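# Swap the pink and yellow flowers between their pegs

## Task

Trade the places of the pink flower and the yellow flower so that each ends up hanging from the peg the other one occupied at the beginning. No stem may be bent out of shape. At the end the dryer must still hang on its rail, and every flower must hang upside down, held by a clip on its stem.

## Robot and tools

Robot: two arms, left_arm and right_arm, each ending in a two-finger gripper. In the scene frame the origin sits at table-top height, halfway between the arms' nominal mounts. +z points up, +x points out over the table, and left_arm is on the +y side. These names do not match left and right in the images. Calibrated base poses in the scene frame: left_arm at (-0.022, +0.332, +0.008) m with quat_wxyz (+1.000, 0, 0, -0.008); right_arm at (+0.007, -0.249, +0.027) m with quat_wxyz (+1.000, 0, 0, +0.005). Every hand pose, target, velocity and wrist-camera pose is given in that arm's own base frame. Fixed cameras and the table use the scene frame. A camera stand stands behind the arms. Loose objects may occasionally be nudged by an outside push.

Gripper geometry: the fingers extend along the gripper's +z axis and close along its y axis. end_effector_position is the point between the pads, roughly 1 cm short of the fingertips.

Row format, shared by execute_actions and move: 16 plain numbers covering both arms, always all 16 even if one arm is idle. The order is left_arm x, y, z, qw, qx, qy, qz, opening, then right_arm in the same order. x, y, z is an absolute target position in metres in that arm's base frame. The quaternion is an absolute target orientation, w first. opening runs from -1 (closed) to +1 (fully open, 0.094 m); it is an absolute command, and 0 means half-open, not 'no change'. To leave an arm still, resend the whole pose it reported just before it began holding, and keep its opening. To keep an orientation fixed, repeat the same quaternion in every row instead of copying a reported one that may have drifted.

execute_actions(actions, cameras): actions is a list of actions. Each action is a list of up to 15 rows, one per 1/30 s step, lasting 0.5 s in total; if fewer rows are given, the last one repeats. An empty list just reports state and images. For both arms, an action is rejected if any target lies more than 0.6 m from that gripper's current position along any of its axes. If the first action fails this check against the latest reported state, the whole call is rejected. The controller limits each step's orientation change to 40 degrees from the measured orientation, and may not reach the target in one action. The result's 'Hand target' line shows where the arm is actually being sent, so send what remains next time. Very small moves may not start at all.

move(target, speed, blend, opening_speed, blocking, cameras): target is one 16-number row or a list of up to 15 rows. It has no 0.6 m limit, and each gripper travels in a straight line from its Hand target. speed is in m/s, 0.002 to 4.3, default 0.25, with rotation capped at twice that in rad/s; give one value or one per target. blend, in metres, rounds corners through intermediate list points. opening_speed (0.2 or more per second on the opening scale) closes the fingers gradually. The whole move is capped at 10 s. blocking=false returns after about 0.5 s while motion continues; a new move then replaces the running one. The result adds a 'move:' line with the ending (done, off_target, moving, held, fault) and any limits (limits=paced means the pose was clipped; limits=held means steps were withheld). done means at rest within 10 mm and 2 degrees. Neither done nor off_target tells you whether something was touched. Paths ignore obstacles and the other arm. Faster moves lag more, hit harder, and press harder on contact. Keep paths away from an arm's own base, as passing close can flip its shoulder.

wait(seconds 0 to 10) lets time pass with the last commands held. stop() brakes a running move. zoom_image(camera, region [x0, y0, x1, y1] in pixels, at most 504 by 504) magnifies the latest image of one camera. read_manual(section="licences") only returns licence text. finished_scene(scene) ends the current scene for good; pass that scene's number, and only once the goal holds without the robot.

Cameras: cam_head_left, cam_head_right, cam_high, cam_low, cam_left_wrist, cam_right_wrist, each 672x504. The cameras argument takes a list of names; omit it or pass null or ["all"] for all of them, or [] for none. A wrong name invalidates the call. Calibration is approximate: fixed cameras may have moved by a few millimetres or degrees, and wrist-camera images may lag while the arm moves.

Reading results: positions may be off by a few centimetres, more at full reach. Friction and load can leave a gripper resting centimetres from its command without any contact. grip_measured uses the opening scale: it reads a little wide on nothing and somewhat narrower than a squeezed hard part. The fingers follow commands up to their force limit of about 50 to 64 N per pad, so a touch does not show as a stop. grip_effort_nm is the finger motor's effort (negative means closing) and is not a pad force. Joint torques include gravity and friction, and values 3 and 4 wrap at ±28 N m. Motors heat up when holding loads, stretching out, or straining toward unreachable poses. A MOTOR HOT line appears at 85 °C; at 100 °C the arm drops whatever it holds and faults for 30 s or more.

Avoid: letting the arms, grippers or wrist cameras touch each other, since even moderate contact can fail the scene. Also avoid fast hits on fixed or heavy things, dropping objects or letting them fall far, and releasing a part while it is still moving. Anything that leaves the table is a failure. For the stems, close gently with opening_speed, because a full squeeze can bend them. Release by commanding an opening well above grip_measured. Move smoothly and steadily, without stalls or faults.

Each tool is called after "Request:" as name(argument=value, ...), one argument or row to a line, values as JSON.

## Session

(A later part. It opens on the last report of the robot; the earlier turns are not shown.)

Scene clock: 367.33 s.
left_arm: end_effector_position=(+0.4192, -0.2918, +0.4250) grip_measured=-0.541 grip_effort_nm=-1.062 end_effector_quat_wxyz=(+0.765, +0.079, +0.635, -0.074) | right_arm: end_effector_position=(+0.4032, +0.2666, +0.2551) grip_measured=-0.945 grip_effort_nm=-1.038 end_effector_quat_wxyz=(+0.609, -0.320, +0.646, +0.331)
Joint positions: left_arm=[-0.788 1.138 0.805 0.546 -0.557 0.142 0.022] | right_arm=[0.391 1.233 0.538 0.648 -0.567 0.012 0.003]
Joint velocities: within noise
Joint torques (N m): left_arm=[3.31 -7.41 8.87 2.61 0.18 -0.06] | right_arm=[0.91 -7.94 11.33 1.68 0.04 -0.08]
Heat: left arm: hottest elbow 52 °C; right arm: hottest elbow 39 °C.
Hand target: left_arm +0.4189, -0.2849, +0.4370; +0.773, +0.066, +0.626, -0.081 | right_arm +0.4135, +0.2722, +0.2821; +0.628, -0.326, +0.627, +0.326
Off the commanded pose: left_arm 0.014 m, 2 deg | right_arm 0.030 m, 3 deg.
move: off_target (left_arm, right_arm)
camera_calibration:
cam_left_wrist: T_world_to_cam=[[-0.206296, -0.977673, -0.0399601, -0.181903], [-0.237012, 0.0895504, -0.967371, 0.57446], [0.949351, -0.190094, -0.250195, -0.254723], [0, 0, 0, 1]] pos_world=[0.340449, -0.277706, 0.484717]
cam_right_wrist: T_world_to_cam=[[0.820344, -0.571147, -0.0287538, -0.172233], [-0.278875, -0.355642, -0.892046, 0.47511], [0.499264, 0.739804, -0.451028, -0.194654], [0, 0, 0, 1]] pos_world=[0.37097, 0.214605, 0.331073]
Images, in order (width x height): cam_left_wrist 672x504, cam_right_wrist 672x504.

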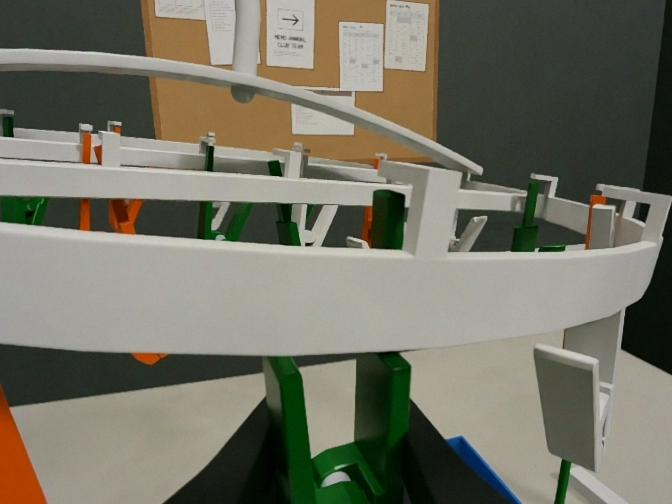

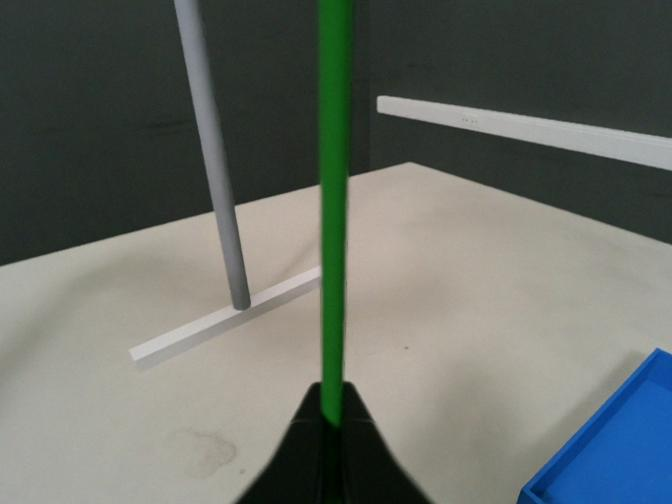

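Request:
move(
  target=[
    [0.419,-0.285,0.437,0.773,0.066,0.626,-0.081,-0.85,0.417,0.273,0.295,0.627,-0.326,0.627,0.326,-1.0],
  ],
  speed=0.04,
  cameras=["cam_right_wrist","cam_left_wrist"],
)

Scene clock: 370.10 s.
left_arm: end_effector_position=(+0.4192, -0.2918, +0.4250) grip_measured=-0.541 grip_effort_nm=-1.062 end_effector_quat_wxyz=(+0.765, +0.079, +0.635, -0.074) | right_arm: end_effector_position=(+0.4052, +0.2674, +0.2666) grip_measured=-0.945 grip_effort_nm=-1.033 end_effector_quat_wxyz=(+0.608, -0.320, +0.647, +0.331)
Joint positions: left_arm=[-0.788 1.138 0.805 0.546 -0.557 0.142 0.022] | right_arm=[0.391 1.211 0.56 0.601 -0.567 0.012 0.003]
Joint velocities: within noise
Joint torques (N m): left_arm=[3.19 -7.47 8.87 2.61 0.18 -0.06] | right_arm=[0.56 -7.82 11.64 1.69 -0.05 -0.09]
Heat: left arm: hottest elbow 51 °C; right arm: hottest elbow 39 °C.
Hand target: left_arm +0.4189, -0.2849, +0.4370; +0.773, +0.066, +0.626, -0.081 | right_arm +0.4154, +0.2722, +0.2950; +0.627, -0.326, +0.627, +0.326
Off the commanded pose: left_arm 0.014 m, 2 deg | right_arm 0.031 m, 3 deg.
move: off_target (left_arm, right_arm)
camera_calibration:
cam_left_wrist: T_world_to_cam=[[-0.206296, -0.977673, -0.0399601, -0.181903], [-0.237012, 0.0895504, -0.967371, 0.57446], [0.949351, -0.190094, -0.250195, -0.254723], [0, 0, 0, 1]] pos_world=[0.340449, -0.277706, 0.484717]
cam_right_wrist: T_world_to_cam=[[0.820303, -0.571153, -0.0297878, -0.172819], [-0.280425, -0.356267, -0.891311, 0.48685], [0.498463, 0.739498, -0.452412, -0.190349], [0, 0, 0, 1]] pos_world=[0.37317, 0.215505, 0.342671]
Images, in order (width x height): cam_left_wrist 672x504, cam_right_wrist 672x504.

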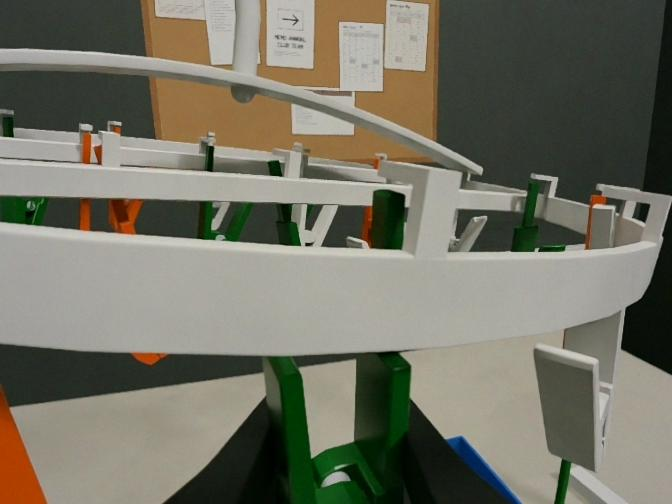

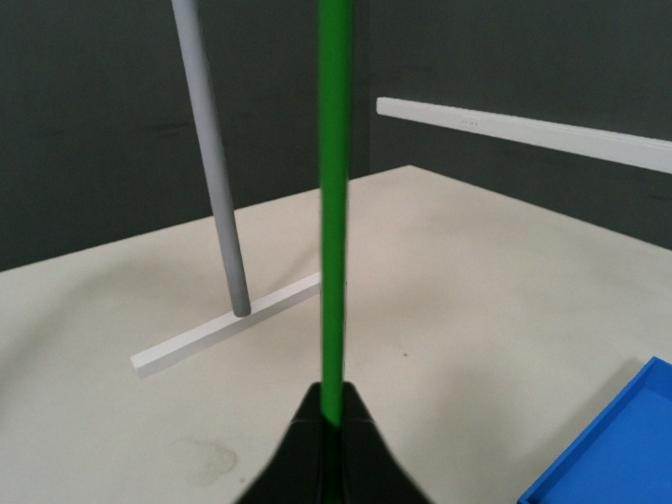

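Release left to small opening.

Request:
move(
  target=[0.419,-0.285,0.437,0.773,0.066,0.626,-0.081,0.0,0.417,0.273,0.295,0.627,-0.326,0.627,0.326,-1.0],
  speed=0.04,
  opening_speed=0.6,
  cameras=["cam_right_wrist","cam_left_wrist"],
)

Scene clock: 373.10 s.
left_arm: end_effector_position=(+0.4192, -0.2918, +0.4250) grip_measured=-0.003 grip_effort_nm=0.046 end_effector_quat_wxyz=(+0.765, +0.080, +0.635, -0.074) | right_arm: end_effector_position=(+0.4052, +0.2674, +0.2664) grip_measured=-0.945 grip_effort_nm=-1.043 end_effector_quat_wxyz=(+0.608, -0.320, +0.647, +0.331)
Joint positions: left_arm=[-0.788 1.138 0.805 0.546 -0.557 0.142 0.047] | right_arm=[0.391 1.211 0.56 0.601 -0.567 0.012 0.003]
Joint velocities: within noise
Joint torques (N m): left_arm=[3.25 -7.41 8.87 2.61 0.18 -0.06] | right_arm=[0.73 -7.88 11.69 1.63 -0.05 -0.09]
Heat: left arm: hottest elbow 51 °C; right arm: hottest elbow 40 °C.
Hand target: left_arm +0.4189, -0.2850, +0.4370; +0.773, +0.066, +0.626, -0.081 | right_arm +0.4154, +0.2722, +0.2950; +0.627, -0.326, +0.627, +0.326
Off the commanded pose: left_arm 0.014 m, 2 deg | right_arm 0.031 m, 3 deg.
move: off_target (left_arm, right_arm)
camera_calibration:
cam_left_wrist: T_world_to_cam=[[-0.206622, -0.977603, -0.0399997, -0.181752], [-0.236983, 0.0896687, -0.967367, 0.574481], [0.949287, -0.1904, -0.250203, -0.254782], [0, 0, 0, 1]] pos_world=[0.340449, -0.277705, 0.484717]
cam_right_wrist: T_world_to_cam=[[0.820279, -0.571165, -0.0302111, -0.172668], [-0.281067, -0.356525, -0.891006, 0.486861], [0.498141, 0.739365, -0.452986, -0.190094], [0, 0, 0, 1]] pos_world=[0.37317, 0.215505, 0.34247]
Images, in order (width x height): cam_left_wrist 672x504, cam_right_wrist 672x504.

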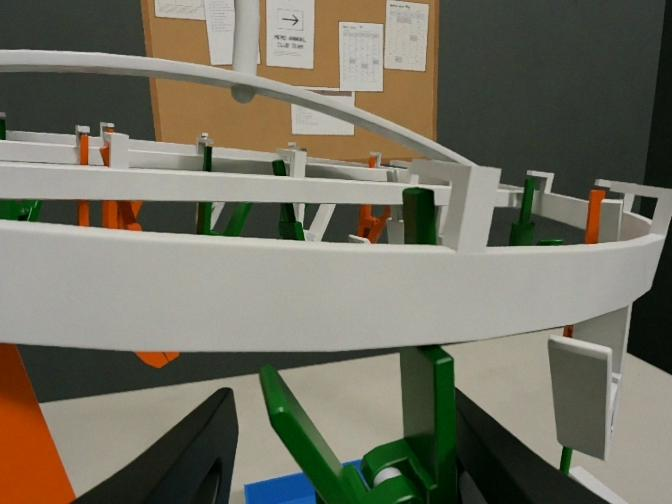

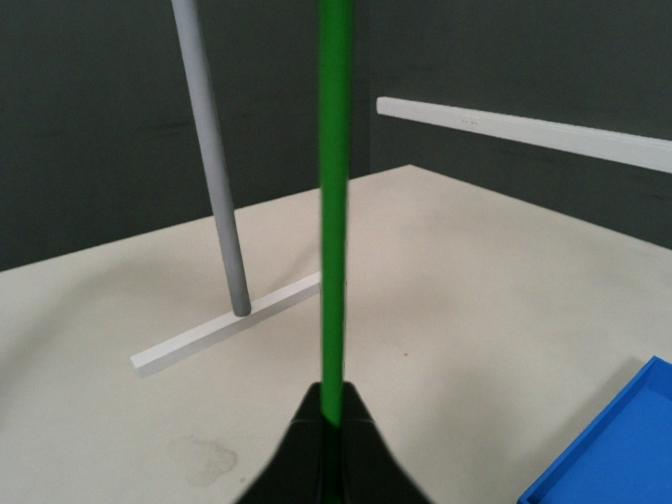

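Request:
move(
  target=[
    [0.419,-0.285,0.437,0.773,0.066,0.626,-0.081,0.3,0.417,0.273,0.295,0.627,-0.326,0.627,0.326,-1.0],
    [0.345,-0.270,0.437,0.773,0.066,0.626,-0.081,0.3,0.417,0.273,0.295,0.627,-0.326,0.627,0.326,-1.0],
  ],
  speed=0.1,
  cameras=["cam_right_wrist","cam_left_wrist","cam_head_right"],
)

Request:
zoom_image(
  camera="cam_left_wrist",
  region=[280, 250, 480, 450],
)

Request:
zoom_image(
  camera="cam_head_right",
  region=[220, 50, 290, 120],
)

Scene clock: 379.20 s.
left_arm: end_effector_position=(+0.3493, -0.2693, +0.4344) grip_measured=+0.298 grip_effort_nm=0.051 end_effector_quat_wxyz=(+0.773, +0.061, +0.627, -0.082) | right_arm: end_effector_position=(+0.4052, +0.2674, +0.2665) grip_measured=-0.945 grip_effort_nm=-1.038 end_effector_quat_wxyz=(+0.608, -0.320, +0.647, +0.331)
Joint positions: left_arm=[-0.909 0.952 0.687 0.536 -0.688 0.166 0.061] | right_arm=[0.391 1.21 0.56 0.6 -0.567 0.012 0.003]
Joint velocities: within noise
Joint torques (N m): left_arm=[1.85 -4.95 8.69 1.44 0.02 0.19] | right_arm=[0.73 -7.88 11.64 1.73 -0.04 -0.09]
Heat: left arm: hottest elbow 51 °C; right arm: hottest elbow 42 °C.
Hand target: left_arm +0.3451, -0.2700, +0.4369; +0.773, +0.066, +0.626, -0.081 | right_arm +0.4154, +0.2722, +0.2950; +0.627, -0.326, +0.627, +0.326
Off the commanded pose: left_arm 0.005 m, 1 deg | right_arm 0.031 m, 3 deg.
move: off_target (right_arm)
camera_calibration:
cam_left_wrist: T_world_to_cam=[[-0.1952, -0.980756, -0.00392736, -0.194271], [-0.218911, 0.0474728, -0.974589, 0.550385], [0.95602, -0.189381, -0.223965, -0.195288], [0, 0, 0, 1]] pos_world=[0.269263, -0.253644, 0.491899]
cam_right_wrist: T_world_to_cam=[[0.820279, -0.571165, -0.0302111, -0.172665], [-0.281067, -0.356525, -0.891006, 0.48695], [0.498141, 0.739365, -0.452986, -0.190049], [0, 0, 0, 1]] pos_world=[0.37317, 0.215505, 0.34257]
Images, in order (width x height): cam_head_right 672x504, cam_left_wrist 672x504, cam_right_wrist 672x504.

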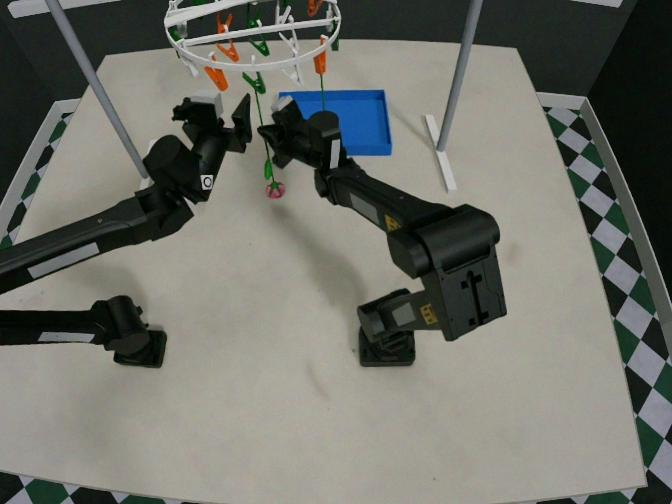

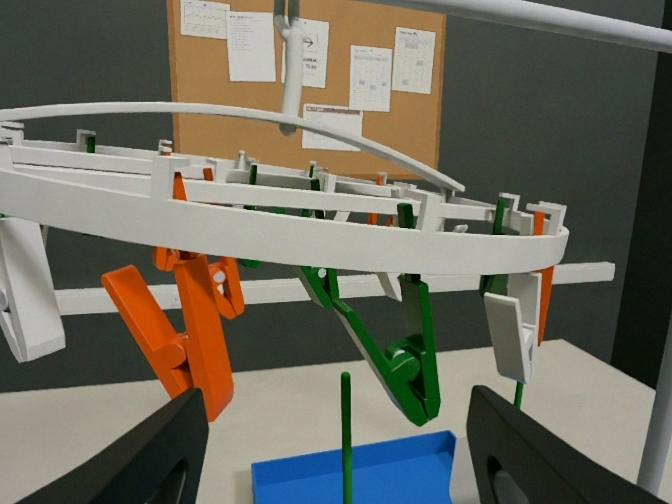

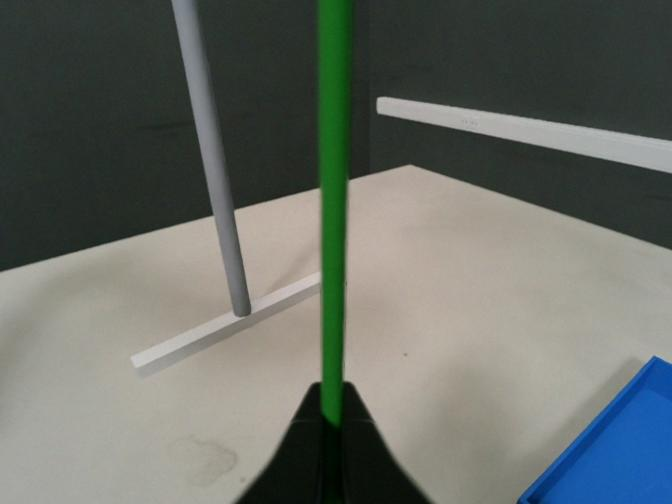

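Scaled by 2.520 from the camera's 672x504 image, which has a finer 960x720 frame.

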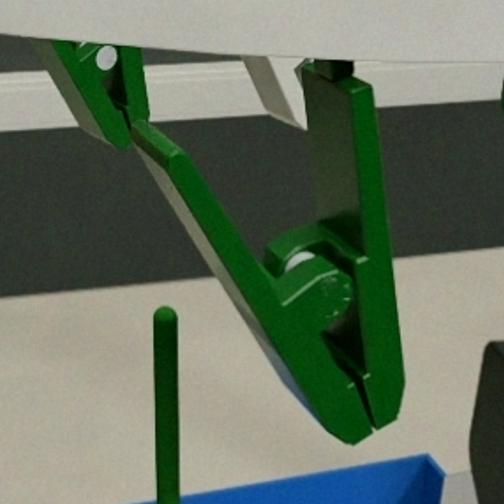

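Scaled by 7.200 from the camera's 672x504 image, which has a finer 960x720 frame.

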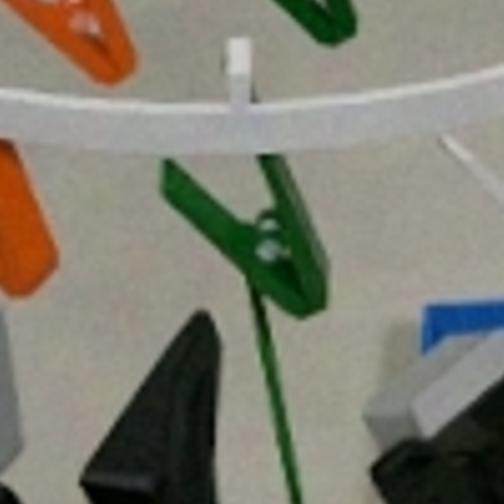

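Request:
move(
  target=[
    [0.345,-0.270,0.437,0.773,0.066,0.626,-0.081,0.3,0.402,0.255,0.234,0.627,-0.326,0.627,0.326,-1.0],
    [0.395,-0.303,0.465,0.773,0.066,0.626,-0.081,0.3,0.402,0.255,0.234,0.627,-0.326,0.627,0.326,-1.0],
    [0.421,-0.303,0.464,0.773,0.066,0.626,-0.081,0.3,0.402,0.255,0.234,0.627,-0.326,0.627,0.326,-1.0],
    [0.421,-0.297,0.436,0.773,0.066,0.626,-0.081,0.3,0.402,0.255,0.234,0.627,-0.326,0.627,0.326,-1.0],
  ],
  speed=0.12,
  cameras=["cam_left_wrist"],
)

Scene clock: 400.60 s.
left_arm: end_effector_position=(+0.4158, -0.2981, +0.4346) grip_measured=+0.298 grip_effort_nm=0.046 end_effector_quat_wxyz=(+0.770, +0.075, +0.629, -0.077) | right_arm: end_effector_position=(+0.4011, +0.2593, +0.2399) grip_measured=-0.945 grip_effort_nm=-1.038 end_effector_quat_wxyz=(+0.626, -0.325, +0.627, +0.332)
Joint positions: left_arm=[-0.808 1.142 0.823 0.557 -0.577 0.149 0.061] | right_arm=[0.368 1.294 0.493 0.805 -0.599 0.012 0.003]
Joint velocities: within noise
Joint torques (N m): left_arm=[3.25 -5.66 9.05 2.65 0.22 -0.07] | right_arm=[-0.15 -6.71 6.28 2.55 -0.09 -0.08]
Heat: left arm: hottest elbow 50 °C; right arm: hottest elbow 45 °C.
Hand target: left_arm +0.4209, -0.2969, +0.4360; +0.773, +0.066, +0.626, -0.081 | right_arm +0.4020, +0.2550, +0.2341; +0.627, -0.326, +0.627, +0.326
Off the commanded pose: left_arm 0.006 m, 1 deg | right_arm 0.007 m, 1 deg.
move: done
camera_calibration:
cam_left_wrist: T_world_to_cam=[[-0.204918, -0.978313, -0.0301984, -0.193399], [-0.222908, 0.0766884, -0.971818, 0.575662], [0.953058, -0.192412, -0.233789, -0.259656], [0, 0, 0, 1]] pos_world=[0.336156, -0.283313, 0.492894]
Images, in order (width x height): cam_left_wrist 672x504.

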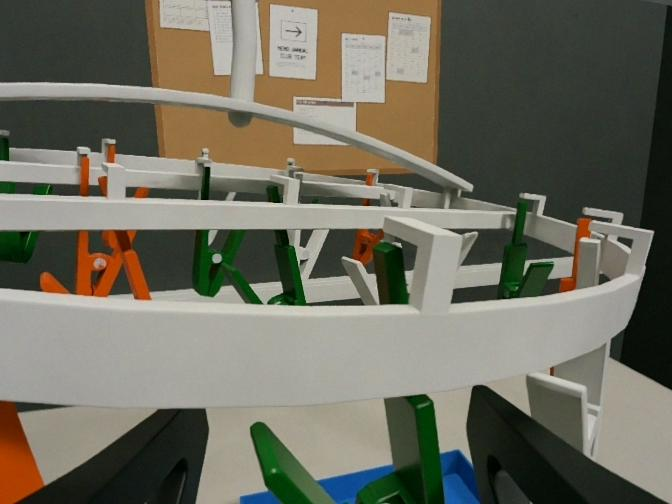

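Request:
move(
  target=[0.421,-0.298,0.434,0.773,0.066,0.626,-0.081,-0.85,0.402,0.255,0.234,0.627,-0.326,0.627,0.326,-1.0],
  speed=0.12,
  opening_speed=0.8,
  cameras=["cam_left_wrist"],
)

Scene clock: 404.20 s.
left_arm: end_effector_position=(+0.4162, -0.2987, +0.4345) grip_measured=-0.536 grip_effort_nm=-1.062 end_effector_quat_wxyz=(+0.771, +0.074, +0.628, -0.078) | right_arm: end_effector_position=(+0.4011, +0.2593, +0.2400) grip_measured=-0.945 grip_effort_nm=-1.038 end_effector_quat_wxyz=(+0.626, -0.325, +0.626, +0.332)
Joint positions: left_arm=[-0.808 1.146 0.823 0.564 -0.576 0.148 0.022] | right_arm=[0.368 1.294 0.493 0.806 -0.599 0.012 0.003]
Joint velocities: within noise
Joint torques (N m): left_arm=[3.14 -5.54 8.84 2.69 0.14 -0.06] | right_arm=[-0.03 -6.77 6.27 2.59 -0.09 -0.09]
Heat: left arm: hottest elbow 50 °C; right arm: hottest elbow 44 °C.
Hand target: left_arm +0.4209, -0.2980, +0.4341; +0.773, +0.066, +0.626, -0.081 | right_arm +0.4020, +0.2550, +0.2341; +0.627, -0.326, +0.627, +0.326
Off the commanded pose: left_arm 0.005 m, 1 deg | right_arm 0.007 m, 1 deg.
move: done
camera_calibration:
cam_left_wrist: T_world_to_cam=[[-0.205389, -0.9783, -0.0272847, -0.194914], [-0.220432, 0.0734052, -0.972636, 0.574095], [0.953533, -0.193754, -0.230725, -0.262121], [0, 0, 0, 1]] pos_world=[0.336456, -0.283613, 0.49259]
Images, in order (width x height): cam_left_wrist 672x504.

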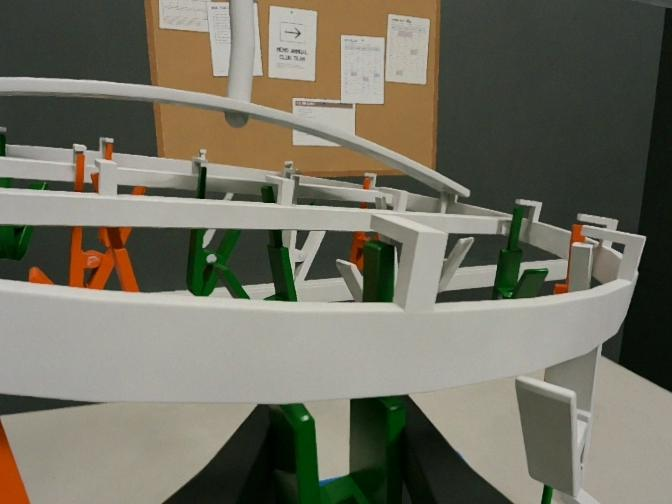

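Request:
move(
  target=[
    [0.421,-0.298,0.434,0.773,0.066,0.626,-0.081,-0.85,0.404,0.257,0.262,0.627,-0.326,0.627,0.326,-1.0],
    [0.421,-0.298,0.434,0.773,0.066,0.626,-0.081,-0.85,0.407,0.262,0.291,0.627,-0.326,0.627,0.326,-1.0],
  ],
  speed=0.05,
  cameras=["cam_left_wrist"],
)

Scene clock: 409.00 s.
left_arm: end_effector_position=(+0.4162, -0.2987, +0.4345) grip_measured=-0.536 grip_effort_nm=-1.062 end_effector_quat_wxyz=(+0.771, +0.074, +0.628, -0.078) | right_arm: end_effector_position=(+0.3956, +0.2556, +0.2643) grip_measured=-0.945 grip_effort_nm=-1.033 end_effector_quat_wxyz=(+0.610, -0.320, +0.646, +0.331)
Joint positions: left_arm=[-0.808 1.146 0.823 0.564 -0.576 0.148 0.022] | right_arm=[0.368 1.176 0.524 0.606 -0.588 0.012 0.003]
Joint velocities: within noise
Joint torques (N m): left_arm=[3.19 -5.6 8.84 2.7 0.14 -0.06] | right_arm=[1.03 -6.89 11.6 1.73 0.03 -0.08]
Heat: left arm: hottest elbow 50 °C; right arm: hottest elbow 43 °C.
Hand target: left_arm +0.4209, -0.2979, +0.4341; +0.773, +0.066, +0.626, -0.081 | right_arm +0.4056, +0.2611, +0.2911; +0.628, -0.326, +0.627, +0.326
Off the commanded pose: left_arm 0.005 m, 1 deg | right_arm 0.030 m, 3 deg.
move: off_target (right_arm)
camera_calibration:
cam_left_wrist: T_world_to_cam=[[-0.205389, -0.9783, -0.0272847, -0.194914], [-0.220432, 0.0734052, -0.972636, 0.574095], [0.953533, -0.193754, -0.230725, -0.262121], [0, 0, 0, 1]] pos_world=[0.336456, -0.283613, 0.49259]
Images, in order (width x height): cam_left_wrist 672x504.

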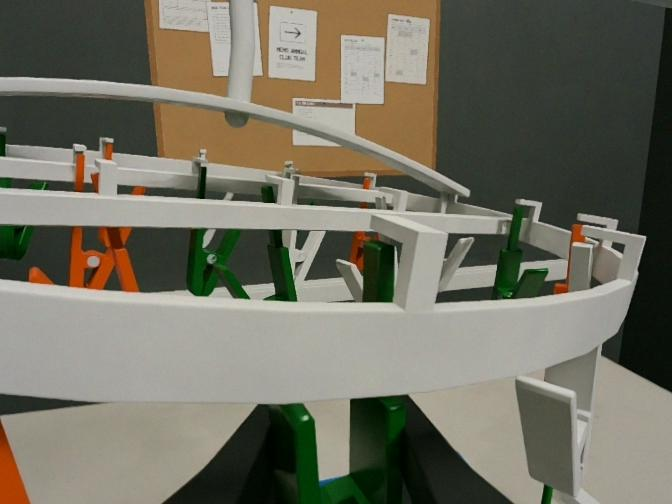

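Hit target well. Release slightly.

Request:
move(
  target=[0.421,-0.298,0.434,0.773,0.066,0.626,-0.081,0.15,0.407,0.262,0.291,0.627,-0.326,0.627,0.326,-1.0],
  speed=0.05,
  opening_speed=0.8,
  cameras=["cam_left_wrist","cam_right_wrist"],
)

Scene clock: 412.57 s.
left_arm: end_effector_position=(+0.4162, -0.2987, +0.4345) grip_measured=+0.148 grip_effort_nm=0.051 end_effector_quat_wxyz=(+0.771, +0.074, +0.628, -0.078) | right_arm: end_effector_position=(+0.3956, +0.2556, +0.2640) grip_measured=-0.945 grip_effort_nm=-1.033 end_effector_quat_wxyz=(+0.609, -0.320, +0.646, +0.331)
Joint positions: left_arm=[-0.808 1.146 0.823 0.564 -0.576 0.148 0.054] | right_arm=[0.368 1.176 0.524 0.605 -0.588 0.012 0.003]
Joint velocities: within noise
Joint torques (N m): left_arm=[3.08 -5.6 8.84 2.69 0.14 -0.06] | right_arm=[0.91 -6.95 11.58 1.61 0.05 -0.08]
Heat: left arm: hottest elbow 50 °C; right arm: hottest elbow 43 °C.
Hand target: left_arm +0.4209, -0.2979, +0.4341; +0.773, +0.066, +0.626, -0.081 | right_arm +0.4055, +0.2611, +0.2911; +0.628, -0.326, +0.627, +0.326
Off the commanded pose: left_arm 0.005 m, 1 deg | right_arm 0.030 m, 3 deg.
move: off_target (right_arm)
camera_calibration:
cam_left_wrist: T_world_to_cam=[[-0.205389, -0.9783, -0.0272847, -0.194914], [-0.220432, 0.0734052, -0.972636, 0.574095], [0.953533, -0.193754, -0.230725, -0.262121], [0, 0, 0, 1]] pos_world=[0.336456, -0.283613, 0.49259]
cam_right_wrist: T_world_to_cam=[[0.819661, -0.572096, -0.029351, -0.171438], [-0.279273, -0.354338, -0.892441, 0.476995], [0.500162, 0.739696, -0.450209, -0.179216], [0, 0, 0, 1]] pos_world=[0.36337, 0.203503, 0.339973]
Images, in order (width x height): cam_left_wrist 672x504, cam_right_wrist 672x504.

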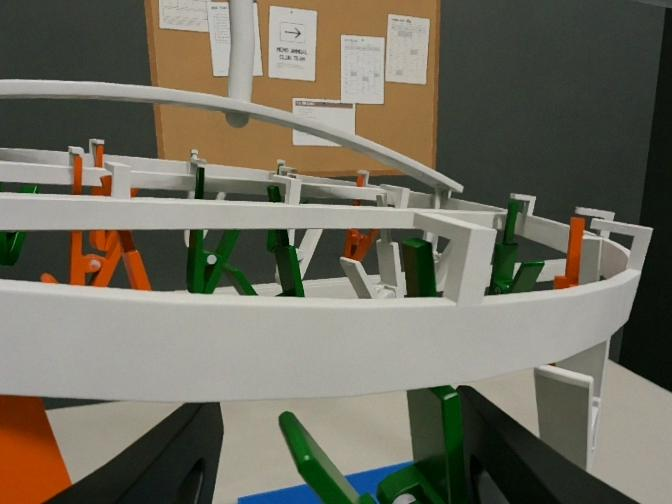

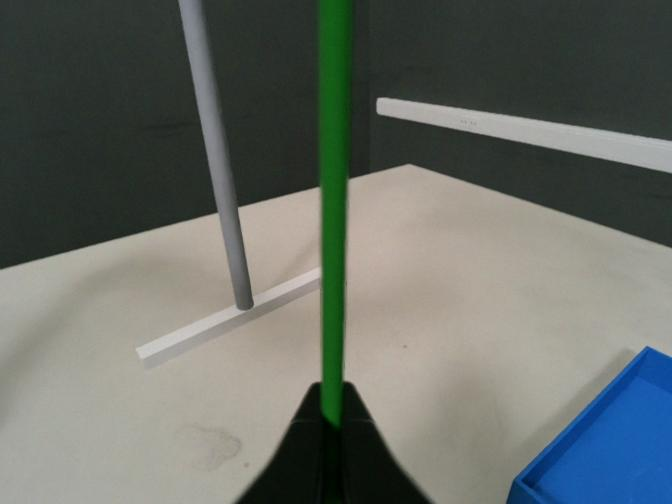

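Request:
move(
  target=[
    [0.421,-0.298,0.434,0.773,0.066,0.626,-0.081,0.4,0.407,0.262,0.291,0.627,-0.326,0.627,0.326,-1.0],
    [0.34,-0.28,0.434,0.773,0.066,0.626,-0.081,0.4,0.407,0.262,0.291,0.627,-0.326,0.627,0.326,-1.0],
    [0.33,-0.18,0.36,0.730,0.2686,0.465,-0.4217,0.4,0.407,0.262,0.291,0.627,-0.326,0.627,0.326,-1.0],
  ],
  speed=0.2,
  cameras=["cam_left_wrist","cam_head_right"],
)

Request:
zoom_image(
  camera="cam_left_wrist",
  region=[200, 60, 480, 270],
)

Scene clock: 444.63 s.
left_arm: end_effector_position=(+0.3270, -0.1826, +0.3590) grip_measured=+0.398 grip_effort_nm=0.051 end_effector_quat_wxyz=(+0.729, +0.271, +0.467, -0.422) | right_arm: end_effector_position=(+0.3956, +0.2556, +0.2640) grip_measured=-0.945 grip_effort_nm=-1.038 end_effector_quat_wxyz=(+0.609, -0.320, +0.646, +0.331)
Joint positions: left_arm=[-0.179 1.09 0.362 1.348 0.769 -0.459 0.066] | right_arm=[0.368 1.176 0.524 0.605 -0.588 0.012 0.003]
Joint velocities: within noise
Joint torques (N m): left_arm=[3.31 -2.67 6.99 2.06 -0.11 -0.08] | right_arm=[1.08 -7 11.55 1.74 0.04 -0.09]
Heat: left arm: hottest elbow 49 °C; right arm: hottest elbow 42 °C.
Hand target: left_arm +0.3300, -0.1799, +0.3599; +0.730, +0.269, +0.466, -0.422 | right_arm +0.4055, +0.2611, +0.2911; +0.628, -0.326, +0.627, +0.326
Off the commanded pose: left_arm 0.004 m, 0 deg | right_arm 0.030 m, 3 deg.
move: off_target (right_arm)
camera_calibration:
cam_left_wrist: T_world_to_cam=[[-0.86212, -0.506577, -0.0113412, 0.193381], [0.00776928, 0.00916414, -0.999928, 0.39593], [0.506644, -0.862146, -0.00396485, -0.229296], [0, 0, 0, 1]] pos_world=[0.279813, -0.103352, 0.397185]
Images, in order (width x height): cam_head_right 672x504, cam_left_wrist 672x504.

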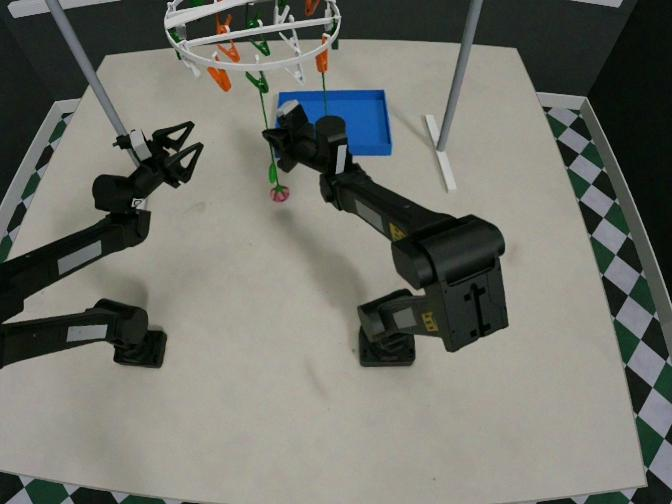

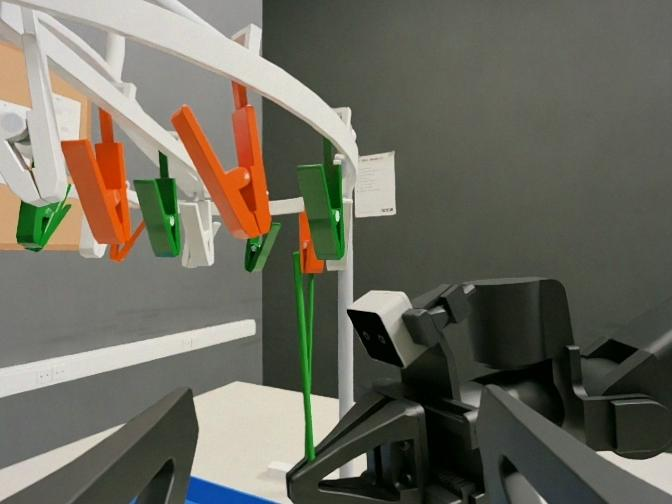

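Scaled by 1.800 from the camera's 672x504 image, which has a finer 960x720 frame.

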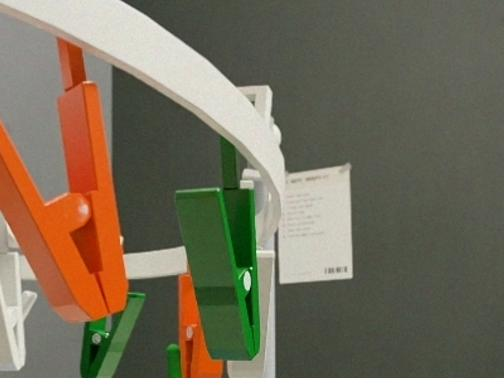

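Request:
move(
  target=[
    [0.33,-0.20,0.38,0.730,0.2686,0.465,-0.4217,0.3,0.385,0.255,0.235,0.627,-0.326,0.627,0.326,-1.0],
    [0.34,-0.285,0.465,0.773,0.066,0.626,-0.081,0.3,0.385,0.255,0.234,0.627,-0.326,0.627,0.326,-1.0],
    [0.395,-0.308,0.465,0.773,0.066,0.626,-0.081,0.3,0.385,0.255,0.234,0.627,-0.326,0.627,0.326,-1.0],
    [0.421,-0.308,0.464,0.773,0.066,0.626,-0.081,0.3,0.385,0.255,0.234,0.627,-0.326,0.627,0.326,-1.0],
    [0.421,-0.302,0.436,0.773,0.066,0.626,-0.081,0.3,0.385,0.255,0.234,0.627,-0.326,0.627,0.326,-1.0],
  ],
  speed=0.15,
  cameras=["cam_left_wrist"],
)

Scene clock: 458.23 s.
left_arm: end_effector_position=(+0.4152, -0.3025, +0.4304) grip_measured=+0.302 grip_effort_nm=-0.125 end_effector_quat_wxyz=(+0.768, +0.076, +0.631, -0.076) | right_arm: end_effector_position=(+0.3884, +0.2520, +0.2409) grip_measured=-0.945 grip_effort_nm=-1.033 end_effector_quat_wxyz=(+0.629, -0.320, +0.628, +0.327)
Joint positions: left_arm=[-0.817 1.152 0.822 0.561 -0.586 0.152 0.061] | right_arm=[0.368 1.245 0.454 0.797 -0.583 0.012 0.003]
Joint velocities: within noise
Joint torques (N m): left_arm=[3.25 -5.66 9.54 2.7 0.21 -0.07] | right_arm=[1.38 -5.6 6.26 2.62 0.07 -0.09]
Heat: left arm: hottest elbow 50 °C; right arm: hottest elbow 42 °C.
Hand target: left_arm +0.4209, -0.3019, +0.4359; +0.773, +0.066, +0.626, -0.081 | right_arm +0.3850, +0.2549, +0.2340; +0.627, -0.326, +0.628, +0.326
Off the commanded pose: left_arm 0.008 m, 2 deg | right_arm 0.008 m, 1 deg.
move: done
camera_calibration:
cam_left_wrist: T_world_to_cam=[[-0.205273, -0.978105, -0.0342642, -0.196], [-0.227754, 0.0817882, -0.970278, 0.574709], [0.951836, -0.191368, -0.239556, -0.257602], [0, 0, 0, 1]] pos_world=[0.335853, -0.28801, 0.489201]
Images, in order (width x height): cam_left_wrist 672x504.

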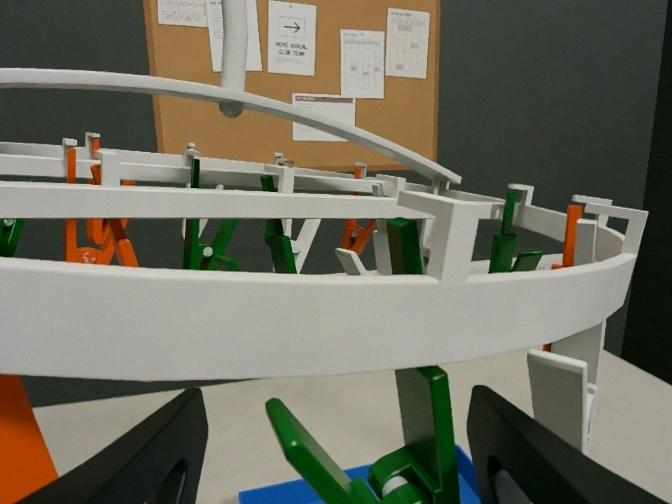

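Request:
move(
  target=[
    [0.421,-0.308,0.436,0.773,0.066,0.626,-0.081,0.3,0.385,0.255,0.234,0.627,-0.326,0.627,0.326,-1.0],
    [0.421,-0.308,0.436,0.773,0.066,0.626,-0.081,-0.85,0.385,0.255,0.234,0.627,-0.326,0.627,0.326,-1.0],
  ],
  speed=0.12,
  opening_speed=0.8,
  cameras=["cam_left_wrist"],
)

Scene clock: 462.83 s.
left_arm: end_effector_position=(+0.4179, -0.3042, +0.4252) grip_measured=-0.550 grip_effort_nm=-1.062 end_effector_quat_wxyz=(+0.766, +0.076, +0.634, -0.073) | right_arm: end_effector_position=(+0.3884, +0.2520, +0.2409) grip_measured=-0.945 grip_effort_nm=-1.043 end_effector_quat_wxyz=(+0.629, -0.320, +0.628, +0.327)
Joint positions: left_arm=[-0.817 1.165 0.822 0.567 -0.592 0.151 0.021] | right_arm=[0.368 1.245 0.454 0.797 -0.583 0.012 0.003]
Joint velocities: within noise
Joint torques (N m): left_arm=[2.49 -5.89 10.14 2.67 0.03 -0.03] | right_arm=[1.38 -5.77 6.28 2.55 0.06 -0.09]
Heat: left arm: hottest elbow 50 °C; right arm: hottest elbow 42 °C.
Hand target: left_arm +0.4207, -0.3077, +0.4359; +0.773, +0.066, +0.626, -0.081 | right_arm +0.3850, +0.2549, +0.2340; +0.627, -0.326, +0.628, +0.326
Off the commanded pose: left_arm 0.012 m, 2 deg | right_arm 0.008 m, 1 deg.
move: off_target (left_arm); target 2's new opening was sent with left_arm's hand 0.012 m and 2 deg from that target
camera_calibration:
cam_left_wrist: T_world_to_cam=[[-0.200081, -0.97908, -0.0370167, -0.198533], [-0.233925, 0.0844239, -0.968582, 0.573042], [0.951444, -0.185136, -0.245923, -0.256902], [0, 0, 0, 1]] pos_world=[0.338754, -0.29032, 0.484511]
Images, in order (width x height): cam_left_wrist 672x504.

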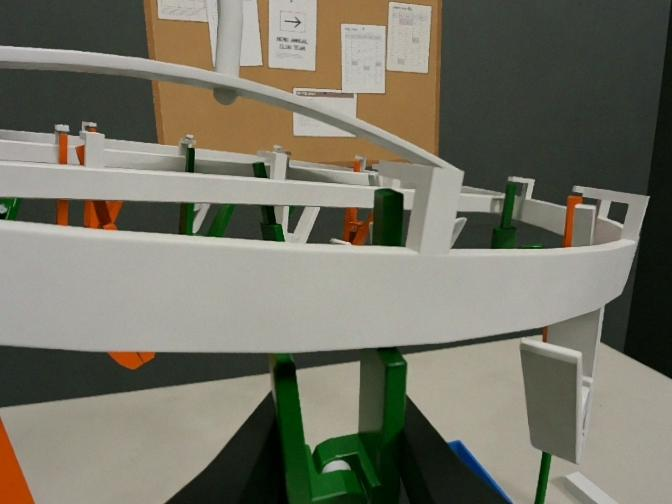

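Request:
move(
  target=[
    [0.421,-0.308,0.436,0.773,0.066,0.626,-0.081,-0.85,0.386,0.254,0.268,0.627,-0.326,0.627,0.326,-1.0],
    [0.421,-0.308,0.436,0.773,0.066,0.626,-0.081,-0.85,0.391,0.258,0.304,0.627,-0.326,0.627,0.326,-1.0],
  ],
  speed=0.05,
  cameras=["cam_left_wrist"],
)

Scene clock: 467.60 s.
left_arm: end_effector_position=(+0.4178, -0.3041, +0.4255) grip_measured=-0.550 grip_effort_nm=-1.062 end_effector_quat_wxyz=(+0.766, +0.076, +0.634, -0.073) | right_arm: end_effector_position=(+0.3814, +0.2491, +0.2722) grip_measured=-0.945 grip_effort_nm=-1.038 end_effector_quat_wxyz=(+0.608, -0.317, +0.650, +0.329)
Joint positions: left_arm=[-0.817 1.165 0.822 0.569 -0.592 0.151 0.021] | right_arm=[0.368 1.099 0.503 0.542 -0.582 0.012 0.003]
Joint velocities: within noise
Joint torques (N m): left_arm=[2.49 -5.89 10.15 2.63 0.03 -0.03] | right_arm=[1.26 -6.12 12.19 1.7 0.02 -0.07]
Heat: left arm: hottest elbow 50 °C; right arm: hottest elbow 42 °C.
Hand target: left_arm +0.4207, -0.3078, +0.4359; +0.773, +0.066, +0.626, -0.081 | right_arm +0.3891, +0.2569, +0.3039; +0.627, -0.326, +0.627, +0.326
Off the commanded pose: left_arm 0.012 m, 2 deg | right_arm 0.034 m, 4 deg.
move: off_target (left_arm, right_arm)
camera_calibration:
cam_left_wrist: T_world_to_cam=[[-0.199989, -0.979132, -0.0361279, -0.198925], [-0.232941, 0.0833293, -0.968914, 0.572712], [0.951705, -0.185357, -0.244744, -0.257463], [0, 0, 0, 1]] pos_world=[0.338654, -0.29022, 0.48471]
Images, in order (width x height): cam_left_wrist 672x504.

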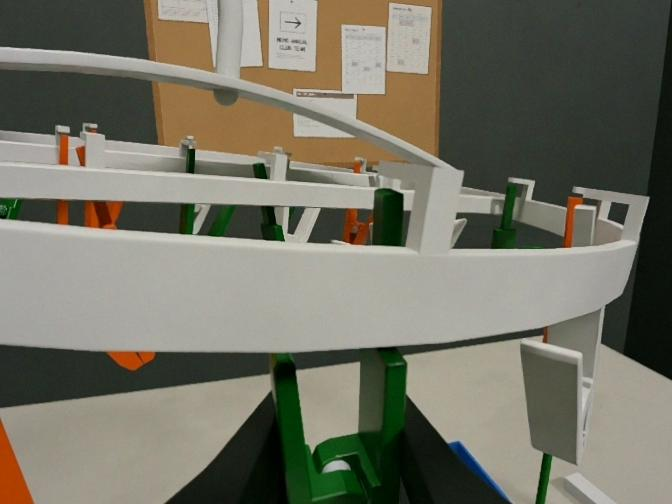

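Request:
move(
  target=[0.421,-0.308,0.436,0.773,0.066,0.626,-0.081,-0.85,0.391,0.265,0.312,0.627,-0.326,0.627,0.326,-1.0],
  speed=0.05,
  cameras=[],
)

Request:
move(
  target=[0.421,-0.308,0.436,0.773,0.066,0.626,-0.081,0.1,0.391,0.265,0.312,0.627,-0.326,0.627,0.326,-1.0],
  speed=0.05,
  opening_speed=0.8,
  cameras=["cam_left_wrist","cam_right_wrist"],
)

Scene clock: 471.60 s.
left_arm: end_effector_position=(+0.4177, -0.3040, +0.4261) grip_measured=-0.550 grip_effort_nm=-1.062 end_effector_quat_wxyz=(+0.767, +0.075, +0.633, -0.073) | right_arm: end_effector_position=(+0.3813, +0.2545, +0.2748) grip_measured=-0.945 grip_effort_nm=-1.023 end_effector_quat_wxyz=(+0.604, -0.316, +0.654, +0.328)
Joint positions: left_arm=[-0.817 1.165 0.822 0.572 -0.592 0.151 0.021] | right_arm=[0.386 1.093 0.515 0.512 -0.56 0.012 0.003]
Joint velocities: within noise
Joint torques (N m): left_arm=[2.43 -5.89 10.14 2.51 0.05 -0.03] | right_arm=[1.55 -6.42 12.78 1.77 0 -0.08]
Heat: left arm: hottest elbow 50 °C; right arm: hottest elbow 43 °C.
Hand target: left_arm +0.4207, -0.3078, +0.4360; +0.773, +0.066, +0.626, -0.081 | right_arm +0.3887, +0.2636, +0.3119; +0.628, -0.326, +0.627, +0.326
Off the commanded pose: left_arm 0.011 m, 2 deg | right_arm 0.040 m, 4 deg.
move: off_target (left_arm, right_arm)
No camera images: "cameras" was empty.

Scene clock: 473.17 s.
left_arm: end_effector_position=(+0.4178, -0.3038, +0.4261) grip_measured=+0.097 grip_effort_nm=0.051 end_effector_quat_wxyz=(+0.767, +0.074, +0.633, -0.073) | right_arm: end_effector_position=(+0.3821, +0.2561, +0.2800) grip_measured=-0.945 grip_effort_nm=-1.028 end_effector_quat_wxyz=(+0.607, -0.317, +0.651, +0.328)
Joint positions: left_arm=[-0.817 1.165 0.822 0.572 -0.593 0.151 0.052] | right_arm=[0.389 1.091 0.524 0.51 -0.56 0.012 0.003]
Joint velocities: within noise
Joint torques (N m): left_arm=[2.43 -5.89 10.14 2.51 0.08 -0.03] | right_arm=[1.32 -6.12 12.22 1.87 -0.01 -0.09]
Heat: left arm: hottest elbow 50 °C; right arm: hottest elbow 43 °C.
Hand target: left_arm +0.4207, -0.3078, +0.4360; +0.773, +0.066, +0.626, -0.081 | right_arm +0.3892, +0.2639, +0.3120; +0.628, -0.326, +0.627, +0.326
Off the commanded pose: left_arm 0.011 m, 2 deg | right_arm 0.034 m, 4 deg.
move: off_target (left_arm, right_arm)
camera_calibration:
cam_left_wrist: T_world_to_cam=[[-0.198817, -0.979442, -0.0341254, -0.200115], [-0.231254, 0.0807228, -0.969539, 0.5721], [0.952362, -0.18487, -0.242549, -0.258244], [0, 0, 0, 1]] pos_world=[0.338456, -0.289924, 0.485207]
cam_right_wrist: T_world_to_cam=[[0.815447, -0.577855, -0.033597, -0.155285], [-0.289473, -0.356854, -0.888178, 0.491012], [0.501249, 0.733988, -0.45827, -0.162409], [0, 0, 0, 1]] pos_world=[0.350169, 0.204694, 0.356462]
Images, in order (width x height): cam_left_wrist 672x504, cam_right_wrist 672x504.

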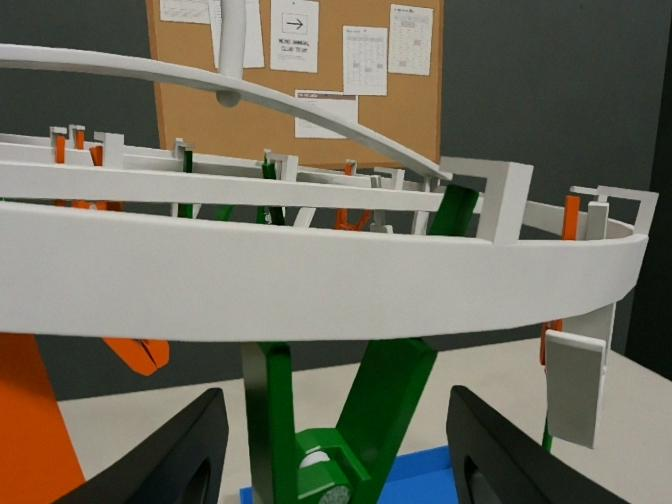

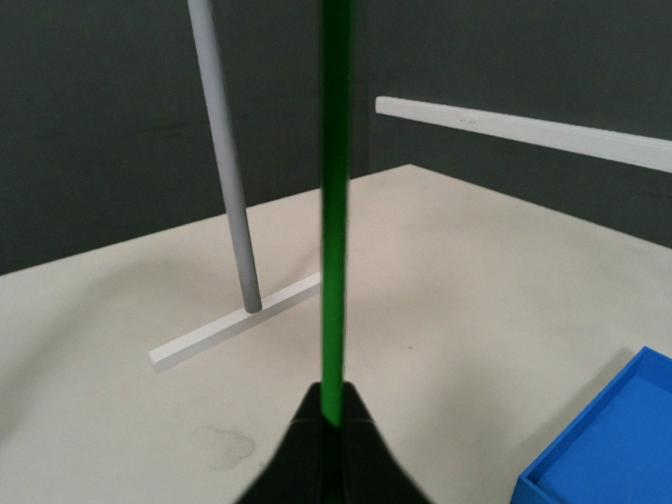

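Request:
move(
  target=[
    [0.421,-0.308,0.436,0.773,0.066,0.626,-0.081,0.4,0.391,0.265,0.312,0.627,-0.326,0.627,0.326,-1.0],
    [0.345,-0.29,0.436,0.773,0.066,0.626,-0.081,0.4,0.391,0.265,0.312,0.627,-0.326,0.627,0.326,-1.0],
  ],
  speed=0.15,
  cameras=["cam_left_wrist"],
)

Request:
zoom_image(
  camera="cam_left_wrist",
  region=[300, 250, 500, 450],
)

Scene clock: 478.77 s.
left_arm: end_effector_position=(+0.3491, -0.2887, +0.4328) grip_measured=+0.398 grip_effort_nm=0.051 end_effector_quat_wxyz=(+0.772, +0.061, +0.627, -0.082) | right_arm: end_effector_position=(+0.3820, +0.2561, +0.2803) grip_measured=-0.945 grip_effort_nm=-1.033 end_effector_quat_wxyz=(+0.607, -0.317, +0.650, +0.328)
Joint positions: left_arm=[-0.948 1.004 0.712 0.572 -0.725 0.18 0.066] | right_arm=[0.389 1.09 0.524 0.51 -0.56 0.012 0.003]
Joint velocities: within noise
Joint torques (N m): left_arm=[1.85 -5.42 8.75 1.43 0.04 0.18] | right_arm=[1.26 -6.18 12.29 1.85 0 -0.08]
Heat: left arm: hottest elbow 50 °C; right arm: hottest elbow 43 °C.
Hand target: left_arm +0.3451, -0.2899, +0.4360; +0.773, +0.066, +0.626, -0.081 | right_arm +0.3892, +0.2639, +0.3120; +0.628, -0.326, +0.627, +0.326
Off the commanded pose: left_arm 0.005 m, 1 deg | right_arm 0.034 m, 4 deg.
move: off_target (right_arm)
camera_calibration:
cam_left_wrist: T_world_to_cam=[[-0.194981, -0.980798, -0.00417823, -0.213388], [-0.219372, 0.0477621, -0.974471, 0.549951], [0.955959, -0.189087, -0.224473, -0.19878], [0, 0, 0, 1]] pos_world=[0.269063, -0.273144, 0.490399]
Images, in order (width x height): cam_left_wrist 672x504.

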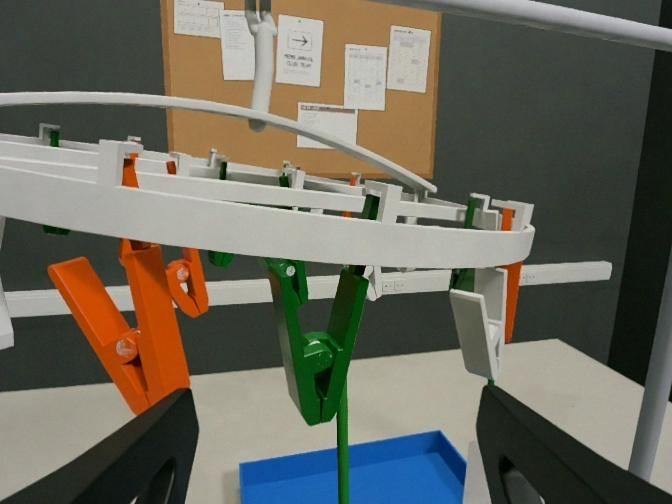

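Scaled by 2.520 from the camera's 672x504 image, which has a finer 960x720 frame.

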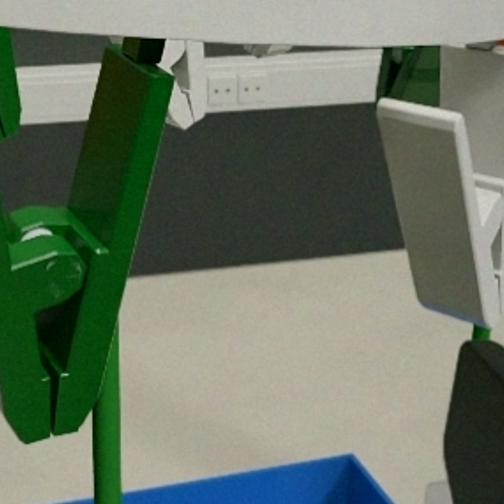

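Request:
move(
  target=[
    [0.345,-0.29,0.436,0.773,0.066,0.626,-0.081,0.3,0.385,0.262,0.234,0.627,-0.326,0.627,0.326,-1.0],
    [0.395,-0.308,0.465,0.773,0.066,0.626,-0.081,0.3,0.385,0.262,0.234,0.627,-0.326,0.627,0.326,-1.0],
    [0.421,-0.308,0.464,0.773,0.066,0.626,-0.081,0.3,0.385,0.262,0.234,0.627,-0.326,0.627,0.326,-1.0],
    [0.421,-0.306,0.436,0.773,0.066,0.626,-0.081,0.3,0.385,0.262,0.234,0.627,-0.326,0.627,0.326,-1.0],
  ],
  speed=0.15,
  cameras=["cam_left_wrist"],
)

Scene clock: 486.30 s.
left_arm: end_effector_position=(+0.4161, -0.3066, +0.4297) grip_measured=+0.302 grip_effort_nm=-0.125 end_effector_quat_wxyz=(+0.768, +0.077, +0.632, -0.075) | right_arm: end_effector_position=(+0.3886, +0.2588, +0.2394) grip_measured=-0.945 grip_effort_nm=-1.038 end_effector_quat_wxyz=(+0.628, -0.320, +0.630, +0.327)
Joint positions: left_arm=[-0.823 1.163 0.829 0.565 -0.593 0.154 0.061] | right_arm=[0.389 1.255 0.46 0.799 -0.56 0.012 0.003]
Joint velocities: within noise
Joint torques (N m): left_arm=[3.14 -6.01 9.46 2.73 0.21 -0.07] | right_arm=[1.38 -6.07 6.39 2.65 -0.01 -0.08]
Heat: left arm: hottest elbow 52 °C; right arm: hottest elbow 43 °C.
Hand target: left_arm +0.4208, -0.3060, +0.4358; +0.773, +0.066, +0.626, -0.081 | right_arm +0.3850, +0.2619, +0.2341; +0.627, -0.326, +0.627, +0.326
Off the commanded pose: left_arm 0.008 m, 2 deg | right_arm 0.007 m, 1 deg.
move: done
camera_calibration:
cam_left_wrist: T_world_to_cam=[[-0.204289, -0.97827, -0.0354056, -0.199865], [-0.228688, 0.0828613, -0.969967, 0.575161], [0.951823, -0.190057, -0.240647, -0.258505], [0, 0, 0, 1]] pos_world=[0.336754, -0.292312, 0.488602]
Images, in order (width x height): cam_left_wrist 672x504.

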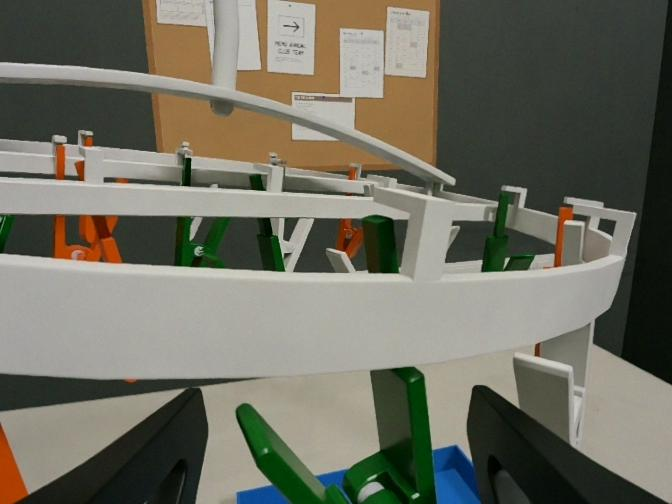

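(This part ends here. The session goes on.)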